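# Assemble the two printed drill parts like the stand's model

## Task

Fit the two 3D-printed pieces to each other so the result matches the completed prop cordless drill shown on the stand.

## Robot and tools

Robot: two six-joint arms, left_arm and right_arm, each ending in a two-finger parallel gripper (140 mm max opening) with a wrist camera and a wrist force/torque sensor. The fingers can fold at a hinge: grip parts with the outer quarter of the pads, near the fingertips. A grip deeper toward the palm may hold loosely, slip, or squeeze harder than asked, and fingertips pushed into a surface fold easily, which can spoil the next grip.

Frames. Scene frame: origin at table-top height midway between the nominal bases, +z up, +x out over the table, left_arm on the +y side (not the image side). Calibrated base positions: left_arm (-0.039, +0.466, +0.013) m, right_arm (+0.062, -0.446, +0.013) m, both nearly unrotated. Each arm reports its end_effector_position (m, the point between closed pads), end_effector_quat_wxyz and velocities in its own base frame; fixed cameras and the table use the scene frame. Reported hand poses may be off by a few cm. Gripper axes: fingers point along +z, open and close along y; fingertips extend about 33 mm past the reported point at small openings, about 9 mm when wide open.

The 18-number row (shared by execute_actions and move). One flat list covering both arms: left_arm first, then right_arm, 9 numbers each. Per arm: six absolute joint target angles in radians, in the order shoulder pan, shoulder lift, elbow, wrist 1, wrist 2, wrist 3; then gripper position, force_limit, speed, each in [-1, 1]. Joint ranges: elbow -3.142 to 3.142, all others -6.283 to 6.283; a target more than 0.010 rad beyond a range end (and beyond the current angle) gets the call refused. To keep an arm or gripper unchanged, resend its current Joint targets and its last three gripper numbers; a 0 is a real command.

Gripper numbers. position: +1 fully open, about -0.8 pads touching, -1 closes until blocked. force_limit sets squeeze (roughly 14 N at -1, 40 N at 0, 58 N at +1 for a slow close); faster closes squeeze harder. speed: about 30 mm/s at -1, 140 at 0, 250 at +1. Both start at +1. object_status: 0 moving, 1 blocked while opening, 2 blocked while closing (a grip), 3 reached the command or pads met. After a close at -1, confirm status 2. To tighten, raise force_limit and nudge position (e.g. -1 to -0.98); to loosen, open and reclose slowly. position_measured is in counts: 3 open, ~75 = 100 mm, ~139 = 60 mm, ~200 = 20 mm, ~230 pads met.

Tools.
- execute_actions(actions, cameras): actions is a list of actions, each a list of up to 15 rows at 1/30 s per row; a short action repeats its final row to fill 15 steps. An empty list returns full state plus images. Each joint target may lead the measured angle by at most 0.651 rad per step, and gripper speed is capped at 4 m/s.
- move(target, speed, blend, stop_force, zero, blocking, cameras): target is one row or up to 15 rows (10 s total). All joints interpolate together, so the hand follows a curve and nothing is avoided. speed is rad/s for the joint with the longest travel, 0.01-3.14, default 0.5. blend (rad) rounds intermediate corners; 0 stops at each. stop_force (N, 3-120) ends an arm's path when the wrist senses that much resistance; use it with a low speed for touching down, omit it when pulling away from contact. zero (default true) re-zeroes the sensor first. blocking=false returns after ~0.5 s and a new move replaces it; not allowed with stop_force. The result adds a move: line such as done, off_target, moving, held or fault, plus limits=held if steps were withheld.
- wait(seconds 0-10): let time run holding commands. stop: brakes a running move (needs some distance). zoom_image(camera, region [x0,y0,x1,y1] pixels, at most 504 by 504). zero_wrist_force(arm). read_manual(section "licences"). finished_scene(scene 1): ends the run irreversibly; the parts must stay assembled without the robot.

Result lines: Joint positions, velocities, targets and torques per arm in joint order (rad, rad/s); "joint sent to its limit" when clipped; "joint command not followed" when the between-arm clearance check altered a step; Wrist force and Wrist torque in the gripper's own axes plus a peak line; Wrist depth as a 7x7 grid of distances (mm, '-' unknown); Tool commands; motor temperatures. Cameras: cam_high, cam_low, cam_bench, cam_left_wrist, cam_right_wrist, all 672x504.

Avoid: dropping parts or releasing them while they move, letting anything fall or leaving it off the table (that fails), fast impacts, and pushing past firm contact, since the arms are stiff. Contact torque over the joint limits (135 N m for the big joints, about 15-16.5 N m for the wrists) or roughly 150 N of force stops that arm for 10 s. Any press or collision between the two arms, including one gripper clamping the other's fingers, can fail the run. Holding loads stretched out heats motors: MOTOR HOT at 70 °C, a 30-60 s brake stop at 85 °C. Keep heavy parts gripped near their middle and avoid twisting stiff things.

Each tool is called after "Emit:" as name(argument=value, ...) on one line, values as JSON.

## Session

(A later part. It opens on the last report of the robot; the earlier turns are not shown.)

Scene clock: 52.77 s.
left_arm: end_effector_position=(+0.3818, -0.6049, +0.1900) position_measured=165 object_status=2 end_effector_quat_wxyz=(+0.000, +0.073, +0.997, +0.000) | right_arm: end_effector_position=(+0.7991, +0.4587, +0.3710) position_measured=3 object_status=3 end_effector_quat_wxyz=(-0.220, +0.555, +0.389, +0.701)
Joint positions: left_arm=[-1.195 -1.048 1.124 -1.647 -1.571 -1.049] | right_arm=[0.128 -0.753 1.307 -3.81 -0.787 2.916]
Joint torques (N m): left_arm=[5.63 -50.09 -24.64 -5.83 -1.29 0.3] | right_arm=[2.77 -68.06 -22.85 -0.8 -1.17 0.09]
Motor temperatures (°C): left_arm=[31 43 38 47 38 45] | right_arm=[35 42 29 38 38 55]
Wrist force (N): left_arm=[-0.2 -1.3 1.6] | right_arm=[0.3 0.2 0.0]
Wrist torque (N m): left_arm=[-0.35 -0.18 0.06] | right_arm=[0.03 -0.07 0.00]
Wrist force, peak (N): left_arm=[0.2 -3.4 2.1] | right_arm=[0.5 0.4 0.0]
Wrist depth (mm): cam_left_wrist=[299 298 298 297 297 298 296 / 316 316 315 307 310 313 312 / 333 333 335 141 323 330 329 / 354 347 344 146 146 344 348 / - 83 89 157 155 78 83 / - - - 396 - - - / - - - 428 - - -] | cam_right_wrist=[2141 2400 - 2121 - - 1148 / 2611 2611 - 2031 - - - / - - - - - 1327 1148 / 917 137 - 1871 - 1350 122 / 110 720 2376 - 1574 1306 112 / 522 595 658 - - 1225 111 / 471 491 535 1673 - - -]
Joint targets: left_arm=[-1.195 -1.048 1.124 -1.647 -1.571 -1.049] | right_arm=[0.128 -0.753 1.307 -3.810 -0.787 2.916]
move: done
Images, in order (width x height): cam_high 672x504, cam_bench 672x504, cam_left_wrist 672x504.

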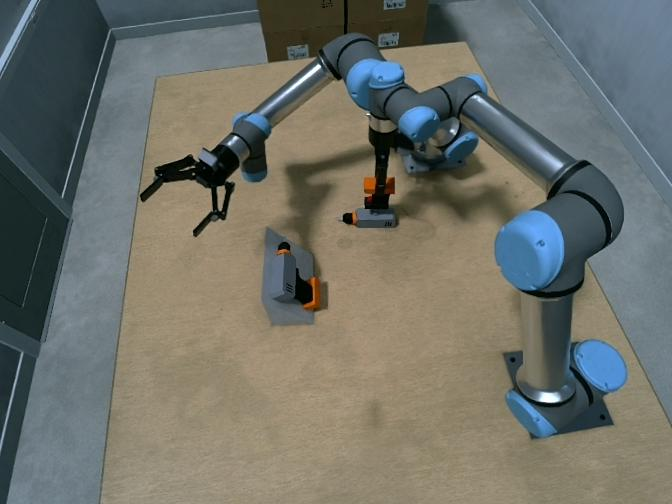

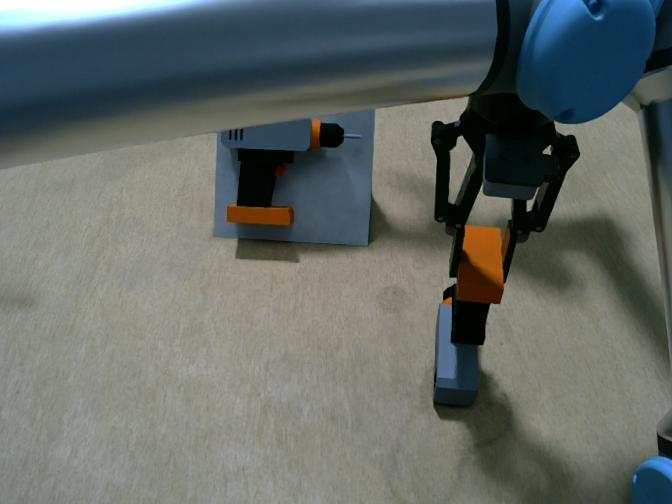

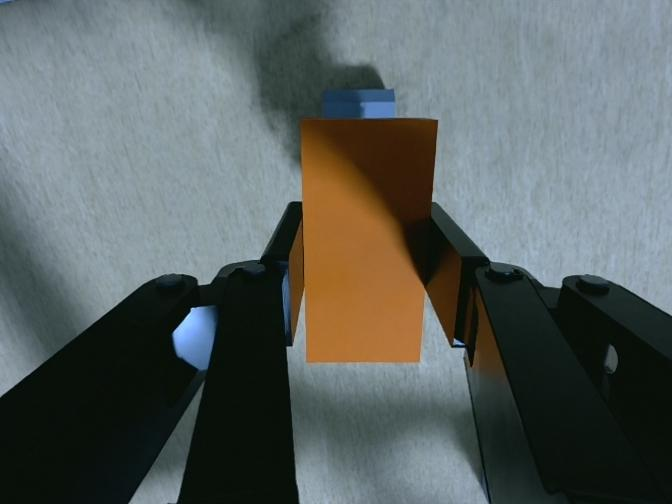

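Emit:
move(target=[-1.1935,-1.0417,1.1753,-1.7044,-1.5708,-1.0475,-1,-0.1,-1,0.128,-0.753,1.307,-3.81,-0.787,2.916,1,1,1], speed=0.2, cameras=["cam_high","cam_bench","cam_low"])

Emit:
zoom_image(camera="cam_bench", region=[400, 220, 520, 420])

Emit:
zoom_image(camera="cam_high", region=[340, 170, 420, 240])

Scene clock: 53.97 s.
left_arm: end_effector_position=(+0.3829, -0.6043, +0.1658) position_measured=165 object_status=2 end_effector_quat_wxyz=(+0.000, +0.073, +0.997, +0.000) | right_arm: end_effector_position=(+0.7991, +0.4587, +0.3710) position_measured=3 object_status=3 end_effector_quat_wxyz=(-0.220, +0.555, +0.389, +0.701)
Joint positions: left_arm=[-1.193 -1.042 1.176 -1.704 -1.571 -1.047] | right_arm=[0.128 -0.753 1.307 -3.81 -0.787 2.916]
Joint torques (N m): left_arm=[4.67 -55.23 -36.57 -0.06 -1.19 0.49] | right_arm=[3.11 -67.71 -22.61 -0.46 -1.31 0.25]
Motor temperatures (°C): left_arm=[31 43 38 47 38 45] | right_arm=[35 42 29 38 38 55]
Wrist force (N): left_arm=[-0.3 -1.4 1.6] | right_arm=[0.2 0.1 -0.2]
Wrist torque (N m): left_arm=[-0.37 -0.16 0.06] | right_arm=[0.01 -0.04 0.00]
Wrist force, peak (N): left_arm=[-0.5 -1.7 2.4] | right_arm=[0.5 -0.2 0.0]
Wrist depth (mm): cam_left_wrist=[276 277 277 276 275 275 275 / 292 292 292 287 286 289 289 / 310 308 306 140 300 304 305 / 327 323 319 - 146 319 322 / - 83 89 160 156 78 83 / - - - 369 - - - / - - - 395 - - -] | cam_right_wrist=[2307 2670 2583 2031 1734 1366 - / 3960 - 2731 2121 - - - / - - 2285 - 1513 1406 - / 910 142 - 2048 1584 1366 123 / 110 720 2353 - 1449 1335 111 / 525 595 662 1856 - 1251 111 / 471 491 538 1662 1513 1306 -]
Joint targets: left_arm=[-1.194 -1.042 1.175 -1.704 -1.571 -1.048] | right_arm=[0.128 -0.753 1.307 -3.810 -0.787 2.916]
move: done
Images, in order (width x height): cam_high 672x504, cam_low 672x504, cam_bench 672x504.

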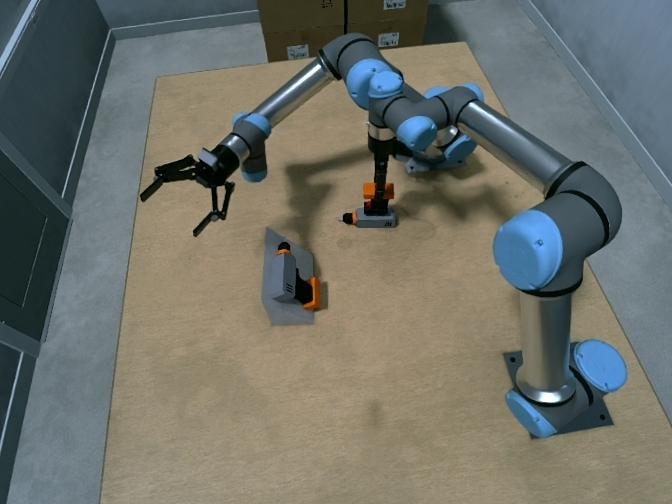

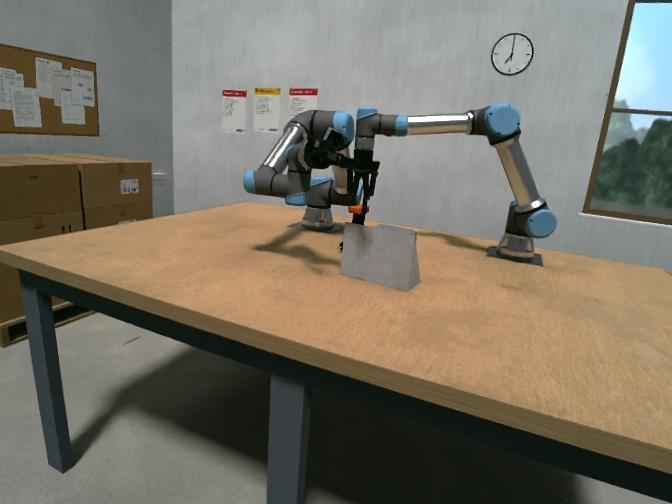

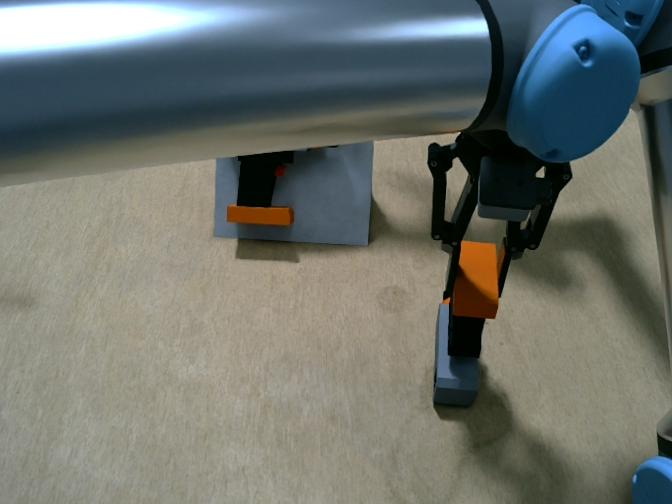

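Scaled by 2.520 from the camera's 672x504 image, which has a finer 960x720 frame.

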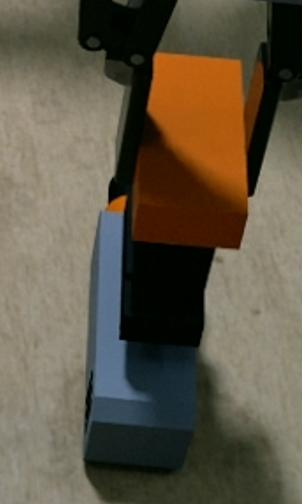

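Scaled by 6.300 from the camera's 672x504 image, which has a finer 960x720 frame.

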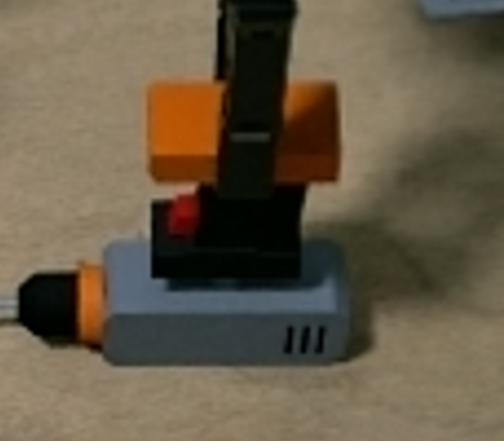

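Emit:
move(target=[-1.1935,-1.0315,1.2244,-1.7637,-1.5708,-1.0475,-1,-0.1,-1,0.128,-0.753,1.307,-3.81,-0.787,2.916,1,1,1], speed=0.03, stop_force=10, cameras=["cam_high","cam_bench","cam_left_wrist"])

Emit:
zoom_image(camera="cam_high", region=[340, 170, 420, 240])

Emit:
zoom_image(camera="cam_bench", region=[400, 220, 520, 420])

Scene clock: 56.83 s.
left_arm: end_effector_position=(+0.3829, -0.6045, +0.1483) position_measured=165 object_status=2 end_effector_quat_wxyz=(+0.000, +0.073, +0.997, +0.000) | right_arm: end_effector_position=(+0.7991, +0.4587, +0.3710) position_measured=3 object_status=3 end_effector_quat_wxyz=(-0.220, +0.555, +0.389, +0.701)
Joint positions: left_arm=[-1.194 -1.035 1.21 -1.746 -1.571 -1.048] | right_arm=[0.128 -0.753 1.307 -3.81 -0.787 2.916]
Joint torques (N m): left_arm=[-3.9 -60.45 -38.38 -0.16 -1.42 -0.78] | right_arm=[2.92 -68.15 -22.68 -0.18 -1.39 0.46]
Motor temperatures (°C): left_arm=[31 43 38 47 38 45] | right_arm=[35 42 29 38 38 55]
Wrist force (N): left_arm=[-0.9 -2.3 -0.2] | right_arm=[0.4 0.3 0.1]
Wrist torque (N m): left_arm=[-0.39 -0.11 0.07] | right_arm=[0.06 -0.08 0.01]
Wrist force, peak (N): left_arm=[1.7 -2.1 -14.2] | right_arm=[0.6 0.3 0.2]
Wrist depth (mm): cam_left_wrist=[262 262 262 261 261 260 259 / 278 276 275 269 271 274 274 / 292 291 290 141 283 288 288 / 308 306 299 146 146 303 305 / - 83 89 157 155 78 88 / - - - 348 347 - - / - - - 373 - - -] | cam_right_wrist=[- 3600 2583 2084 - - - / 2353 2555 - 1997 - - 1065 / 1786 - 2670 2031 - 1350 1070 / 907 137 2141 1685 - 1398 122 / 110 711 2450 1786 1523 1327 112 / 519 600 649 1932 1504 1284 - / 467 493 530 608 1563 - -]
Joint targets: left_arm=[-1.193 -1.035 1.210 -1.746 -1.571 -1.048] | right_arm=[0.128 -0.753 1.307 -3.810 -0.787 2.916]
move: contact (left_arm); left_arm: the wrist 1 is farthest, 0.018 rad from its target
Images, in order (width x height): cam_high 672x504, cam_bench 672x504, cam_left_wrist 672x504.

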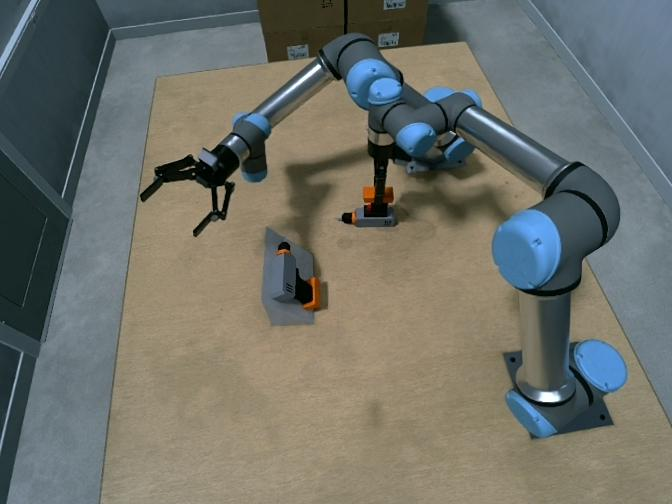

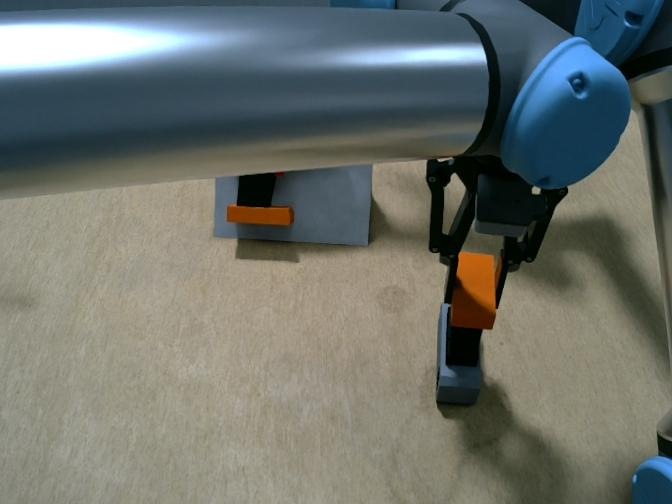

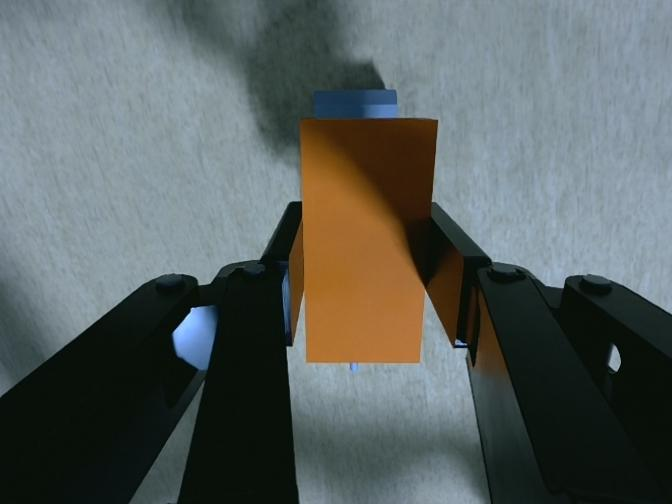

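Scaled by 6.300 from the camera's 672x504 image, which has a finer 960x720 frame.

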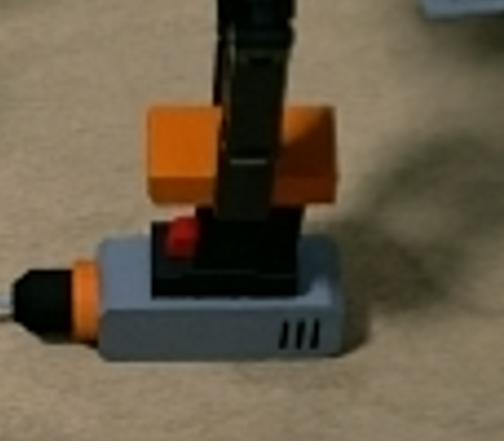

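Scaled by 2.520 from the camera's 672x504 image, which has a finer 960x720 frame.

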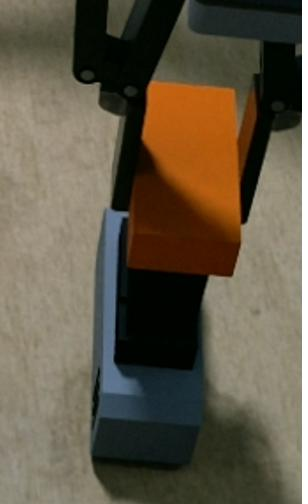

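Emit:
move(target=[-1.1935,-1.0315,1.2244,-1.7637,-1.5708,-1.0475,-1,-0.1,-1,0.128,-0.753,1.307,-3.81,-0.787,2.916,1,1,1], speed=0.02, stop_force=25, cameras=["cam_high","cam_bench","cam_left_wrist"])

Emit:
zoom_image(camera="cam_high", region=[340, 170, 420, 240])

Scene clock: 58.57 s.
left_arm: end_effector_position=(+0.3828, -0.6043, +0.1408) position_measured=165 object_status=2 end_effector_quat_wxyz=(+0.000, +0.073, +0.997, +0.000) | right_arm: end_effector_position=(+0.7991, +0.4587, +0.3710) position_measured=3 object_status=3 end_effector_quat_wxyz=(-0.220, +0.555, +0.389, +0.701)
Joint positions: left_arm=[-1.194 -1.031 1.225 -1.764 -1.571 -1.048] | right_arm=[0.128 -0.753 1.307 -3.81 -0.787 2.916]
Joint torques (N m): left_arm=[0.8 -30.8 -26.94 1.76 -0.02 -0.54] | right_arm=[3.44 -67.34 -21.8 -0.11 -1.39 0.46]
Motor temperatures (°C): left_arm=[31 43 38 47 38 45] | right_arm=[35 42 29 38 38 55]
Wrist force (N): left_arm=[-0.5 -3.9 -23.0] | right_arm=[0.4 0.2 0.2]
Wrist torque (N m): left_arm=[-0.33 -0.13 0.06] | right_arm=[0.04 -0.09 0.01]
Wrist force, peak (N): left_arm=[4.5 -2.1 -24.5] | right_arm=[0.4 0.4 0.2]
Wrist depth (mm): cam_left_wrist=[255 256 255 255 255 254 254 / 270 270 269 260 264 267 267 / 285 284 283 134 275 281 282 / 302 298 292 139 141 294 297 / - 83 89 149 148 78 88 / - - - 342 338 - - / - - - 364 - - -] | cam_right_wrist=[- 2731 2450 2048 1523 1342 - / 2329 - - 1997 1639 1284 1075 / 2475 - 3211 - - - - / 907 142 2970 1948 - 153 123 / 110 716 2400 1932 1291 - 112 / 520 600 666 1886 - 1194 107 / 469 491 533 1685 2066 - -]
Joint targets: left_arm=[-1.194 -1.032 1.224 -1.764 -1.571 -1.048] | right_arm=[0.128 -0.753 1.307 -3.810 -0.787 2.916]
move: done
Images, in order (width x height): cam_high 672x504, cam_bench 672x504, cam_left_wrist 672x504.

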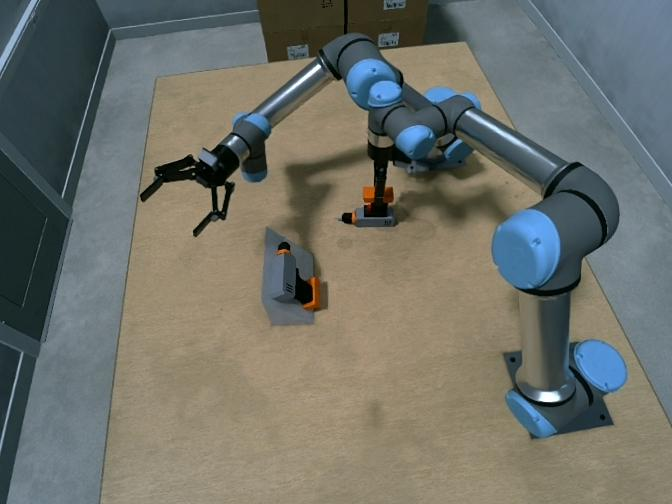

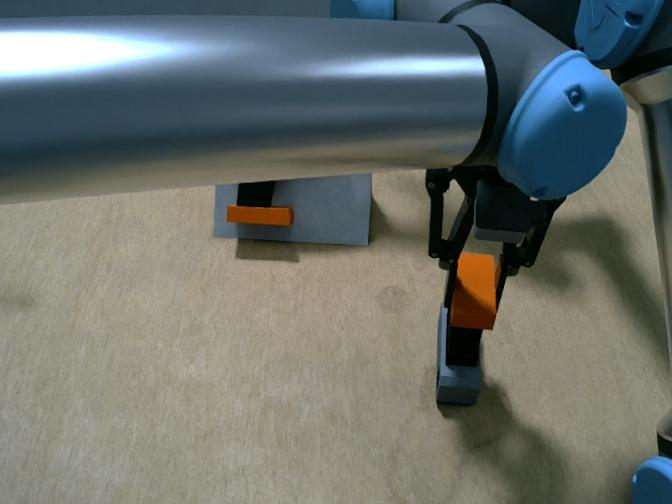

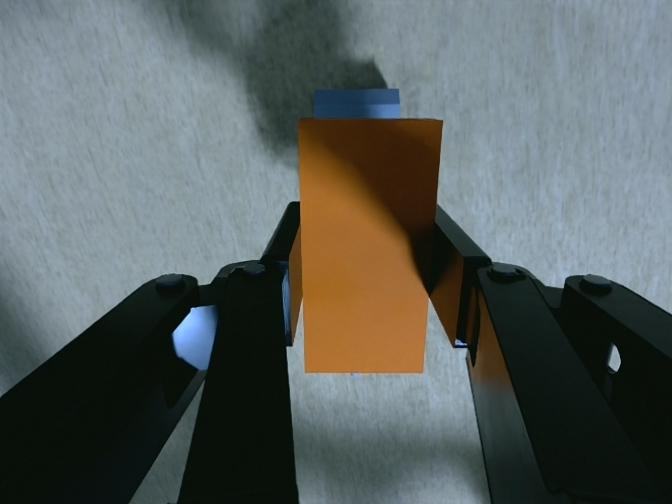

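Scaled by 6.300 from the camera's 672x504 image, which has a finer 960x720 frame.

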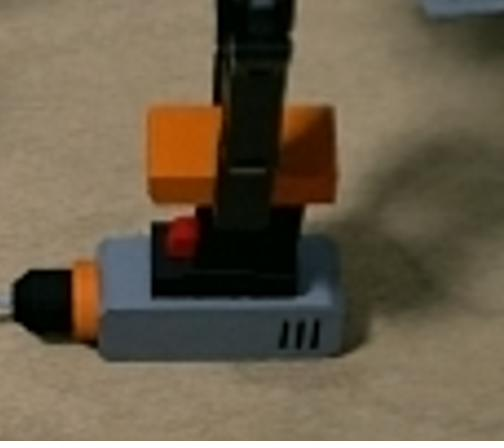

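Emit:
move(target=[-1.1935,-1.0323,1.2205,-1.759,-1.5708,-1.0475,-1,-0.1,-1,0.128,-0.753,1.307,-3.81,-0.787,2.916,1,1,1], speed=0.02)

Scene clock: 59.40 s.
left_arm: end_effector_position=(+0.3829, -0.6044, +0.1429) position_measured=165 object_status=2 end_effector_quat_wxyz=(+0.000, +0.073, +0.997, +0.000) | right_arm: end_effector_position=(+0.7991, +0.4587, +0.3710) position_measured=3 object_status=3 end_effector_quat_wxyz=(-0.220, +0.555, +0.389, +0.701)
Joint positions: left_arm=[-1.194 -1.032 1.22 -1.759 -1.571 -1.048] | right_arm=[0.128 -0.753 1.307 -3.81 -0.787 2.916]
Joint torques (N m): left_arm=[2.29 -61.86 -35.96 -1.14 0.77 -0.7] | right_arm=[0.73 -67.81 -21.82 0.17 -1.29 0.58]
Motor temperatures (°C): left_arm=[31 43 38 47 38 45] | right_arm=[35 42 29 38 38 55]
Wrist force (N): left_arm=[-0.6 -1.5 1.7] | right_arm=[0.4 0.2 -0.2]
Wrist torque (N m): left_arm=[-0.38 -0.10 0.07] | right_arm=[0.04 -0.09 0.00]
Wrist force, peak (N): left_arm=[-0.6 -4.0 -22.9] | right_arm=[0.7 0.0 0.1]
Wrist depth (mm): cam_left_wrist=[258 257 256 255 256 255 254 / 273 270 269 129 266 268 268 / 287 286 284 134 278 283 282 / 304 298 294 139 140 297 298 / - 83 89 149 147 78 83 / - - - 341 340 - - / - - - 366 - - -] | cam_right_wrist=[2084 2425 2263 2084 - 1574 1159 / 2307 - 2670 2285 1584 - - / - - - - 1513 - - / 914 138 2528 1916 - - 131 / 110 716 2285 1916 1458 - 112 / 521 595 664 1901 - 1182 111 / 469 492 533 1697 - - -]
Joint targets: left_arm=[-1.194 -1.032 1.220 -1.759 -1.571 -1.048] | right_arm=[0.128 -0.753 1.307 -3.810 -0.787 2.916]
move: done

Emit:
move(target=[-1.1935,-1.0323,1.2205,-1.759,-1.5708,-1.0475,0.8,-0.1,-0.9,0.128,-0.753,1.307,-3.81,-0.787,2.916,1,1,1], cameras=["cam_high","cam_bench","cam_left_wrist"])

Emit:
zoom_image(camera="cam_high", region=[340, 170, 420, 240])

Emit:
zoom_image(camera="cam_bench", region=[400, 220, 520, 420])

Scene clock: 61.97 s.
left_arm: end_effector_position=(+0.3829, -0.6044, +0.1429) position_measured=28 object_status=0 end_effector_quat_wxyz=(+0.000, +0.073, +0.997, +0.000) | right_arm: end_effector_position=(+0.7991, +0.4587, +0.3710) position_measured=3 object_status=3 end_effector_quat_wxyz=(-0.220, +0.555, +0.389, +0.701)
Joint positions: left_arm=[-1.194 -1.032 1.221 -1.759 -1.571 -1.048] | right_arm=[0.128 -0.753 1.307 -3.81 -0.787 2.916]
Joint torques (N m): left_arm=[7.65 -48.67 -12 -5.61 2.25 -0.62] | right_arm=[1.56 -67.25 -20.46 0.27 -1.51 0.51]
Motor temperatures (°C): left_arm=[31 43 38 47 38 45] | right_arm=[35 42 29 38 38 55]
Wrist force (N): left_arm=[-0.3 -1.3 0.6] | right_arm=[0.3 0.2 -0.1]
Wrist torque (N m): left_arm=[-0.35 -0.15 0.06] | right_arm=[0.04 -0.06 0.00]
Wrist force, peak (N): left_arm=[-0.6 -1.4 1.9] | right_arm=[0.5 0.3 0.2]
Wrist depth (mm): cam_left_wrist=[257 257 256 256 255 255 254 / 270 270 269 264 264 268 267 / 286 286 285 136 279 285 282 / 300 126 301 140 292 293 293 / - 126 320 151 314 319 113 / - 345 342 340 339 338 338 / - 368 367 365 364 340 -] | cam_right_wrist=[2180 2180 - 2066 1760 1284 1165 / 2353 - - 1932 1697 1389 - / - - 2611 1650 1616 - - / 907 142 - 2048 - 142 123 / 110 718 2353 1997 1584 1350 112 / 521 595 656 1932 - 1264 107 / 470 490 533 1662 - - 1121]
Joint targets: left_arm=[-1.194 -1.032 1.220 -1.759 -1.571 -1.048] | right_arm=[0.128 -0.753 1.307 -3.810 -0.787 2.916]
move: done
Images, in order (width x height): cam_high 672x504, cam_bench 672x504, cam_left_wrist 672x504.

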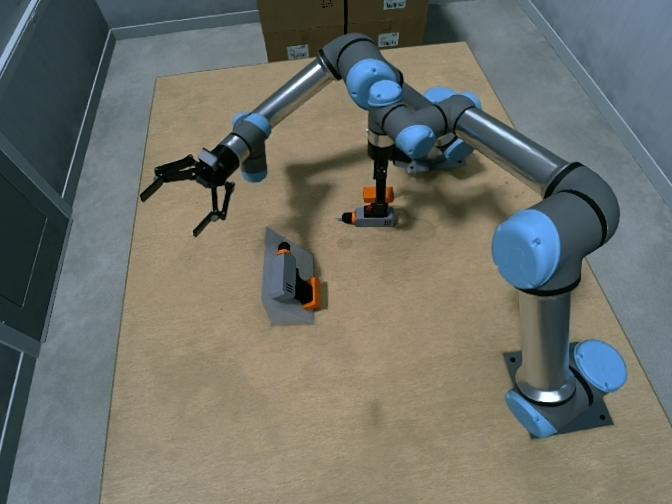

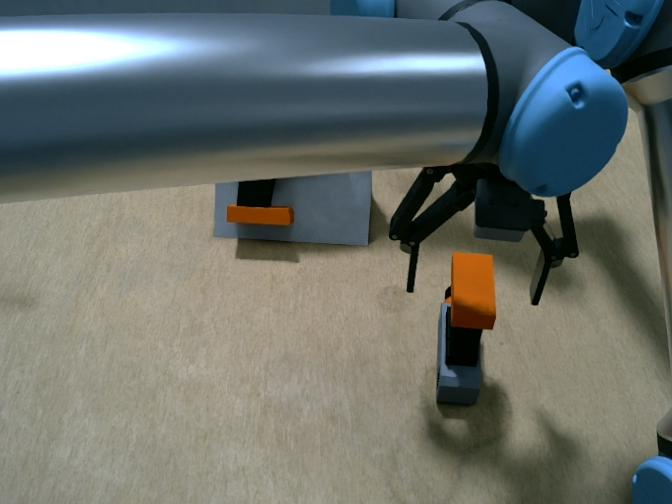

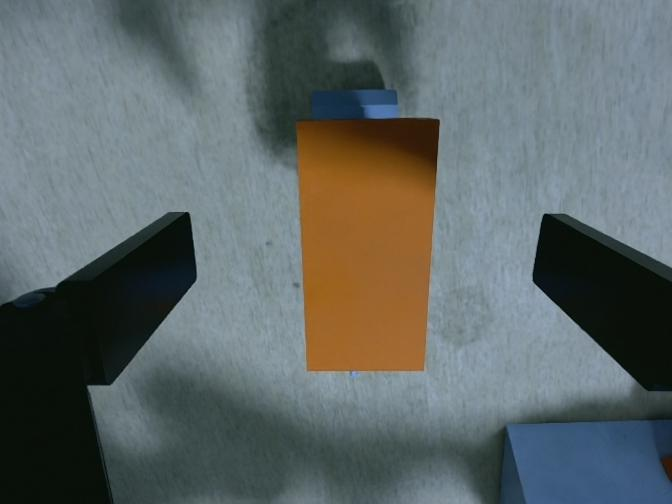

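Scaled by 6.300 from the camera's 672x504 image, which has a finer 960x720 frame.

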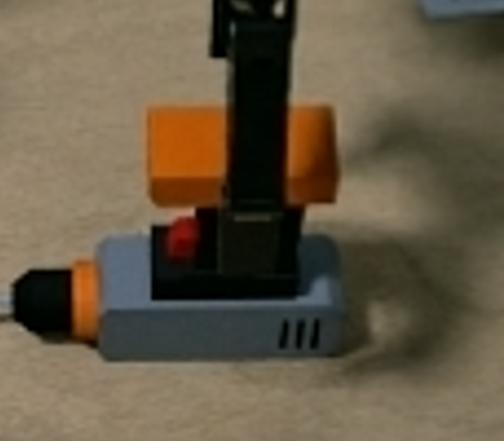

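Scaled by 2.520 from the camera's 672x504 image, which has a finer 960x720 frame.

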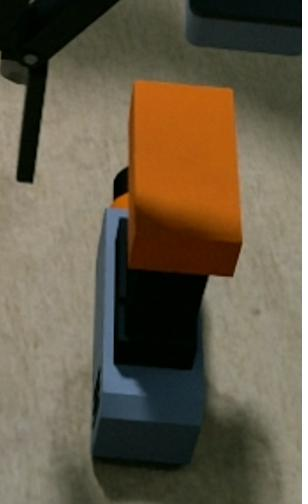

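Emit:
move(target=[-1.1935,-1.0926,1.0441,-1.5223,-1.5708,-1.0475,0.8,-0.1,-0.9,0.128,-0.753,1.307,-3.81,-0.787,2.916,1,1,1], speed=0.4, cameras=["cam_high","cam_bench","cam_left_wrist"])

Emit:
zoom_image(camera="cam_high", region=[340, 170, 420, 240])

Emit:
zoom_image(camera="cam_left_wrist", region=[200, 50, 500, 400])

Scene clock: 63.20 s.
left_arm: end_effector_position=(+0.3783, -0.5927, +0.2345) position_measured=28 object_status=3 end_effector_quat_wxyz=(+0.000, +0.073, +0.997, +0.000) | right_arm: end_effector_position=(+0.7991, +0.4587, +0.3710) position_measured=3 object_status=3 end_effector_quat_wxyz=(-0.220, +0.555, +0.389, +0.701)
Joint positions: left_arm=[-1.193 -1.085 1.066 -1.552 -1.571 -1.048] | right_arm=[0.128 -0.753 1.307 -3.81 -0.787 2.916]
Joint torques (N m): left_arm=[3.16 -42.32 -14.29 -5.64 2.11 -0.36] | right_arm=[1.01 -68.05 -21.11 0.13 -1.42 0.75]
Motor temperatures (°C): left_arm=[31 43 38 47 38 45] | right_arm=[35 42 29 38 38 55]
Wrist force (N): left_arm=[-0.5 -1.6 0.2] | right_arm=[0.3 0.2 0.1]
Wrist torque (N m): left_arm=[-0.42 -0.11 0.05] | right_arm=[0.05 -0.07 0.00]
Wrist force, peak (N): left_arm=[0.6 -0.4 -12.3] | right_arm=[0.6 0.2 -0.1]
Wrist depth (mm): cam_left_wrist=[340 339 338 337 336 337 335 / 355 356 358 346 354 352 354 / 378 376 375 224 375 371 373 / 395 126 398 241 392 386 385 / - 126 421 422 420 424 112 / - 454 448 447 445 417 395 / - 483 486 480 481 381 -] | cam_right_wrist=[- - 2640 1932 - - - / 2200 2285 - 1964 - - - / 2898 2670 2555 2103 - - - / 914 142 - 1901 - 152 122 / 111 722 2329 2160 1513 - 111 / 521 595 664 1901 - 1238 - / 471 491 528 1673 1476 1306 1137]
Joint targets: left_arm=[-1.194 -1.085 1.067 -1.553 -1.571 -1.048] | right_arm=[0.128 -0.753 1.307 -3.810 -0.787 2.916]
move: held (left_arm; a check stopped the path); limits=held; left_arm: the wrist 1 is farthest, 0.030 rad from its target
joint command not followed: on one or more control steps a check withheld the commanded joint targets of the left arm, and it was not sent them on those steps.
cause: the commanded joint targets, or the way to them, would bring a part of the robot too close to another arm (this arm's gripper and a part of the right arm just beyond the shoulder lift, 12 mm apart when this arm was first held).
Images, in order (width x height): cam_high 672x504, cam_bench 672x504, cam_left_wrist 672x504.

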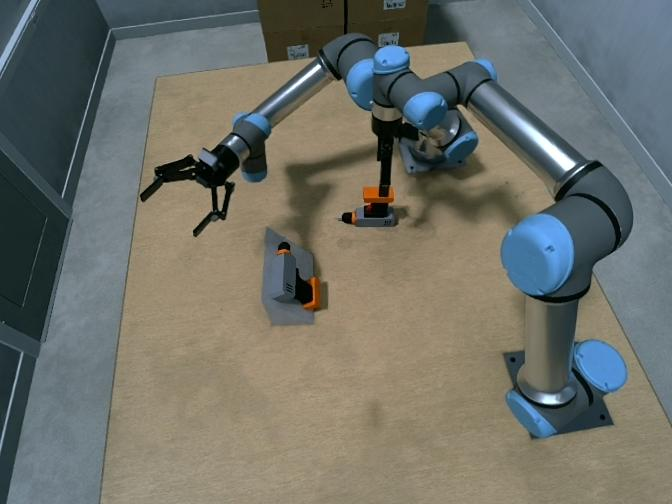

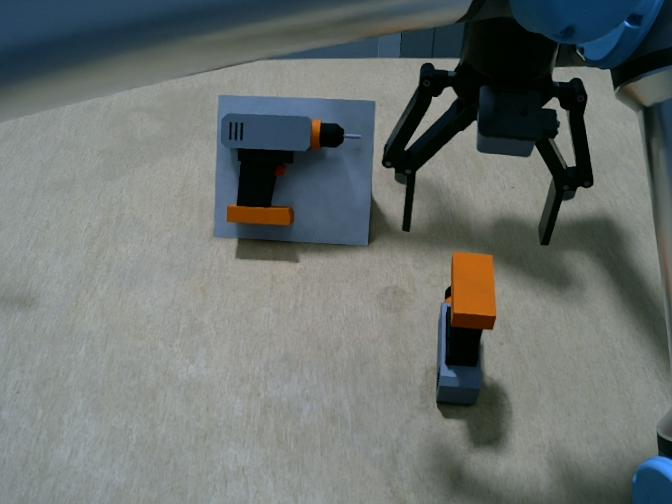

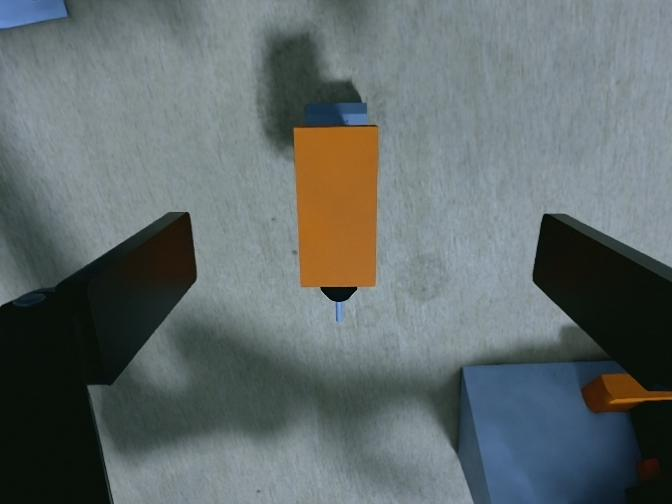

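Scaled by 6.300 from the camera's 672x504 image, which has a finer 960x720 frame.

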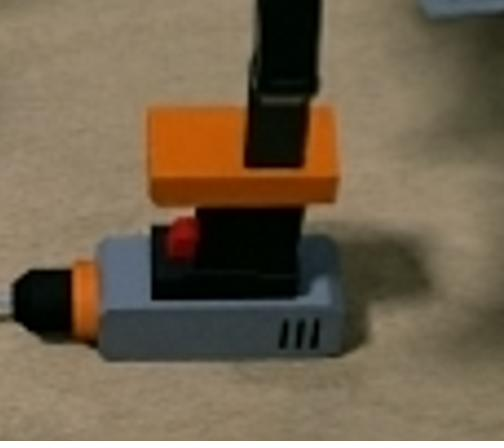

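Scaled by 1.440 from the camera's 672x504 image, which has a finer 960x720 frame.

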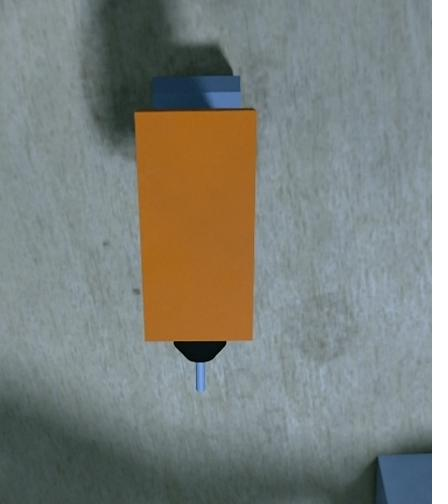

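Emit:
finished_scene()

The scene is finished: the task was done.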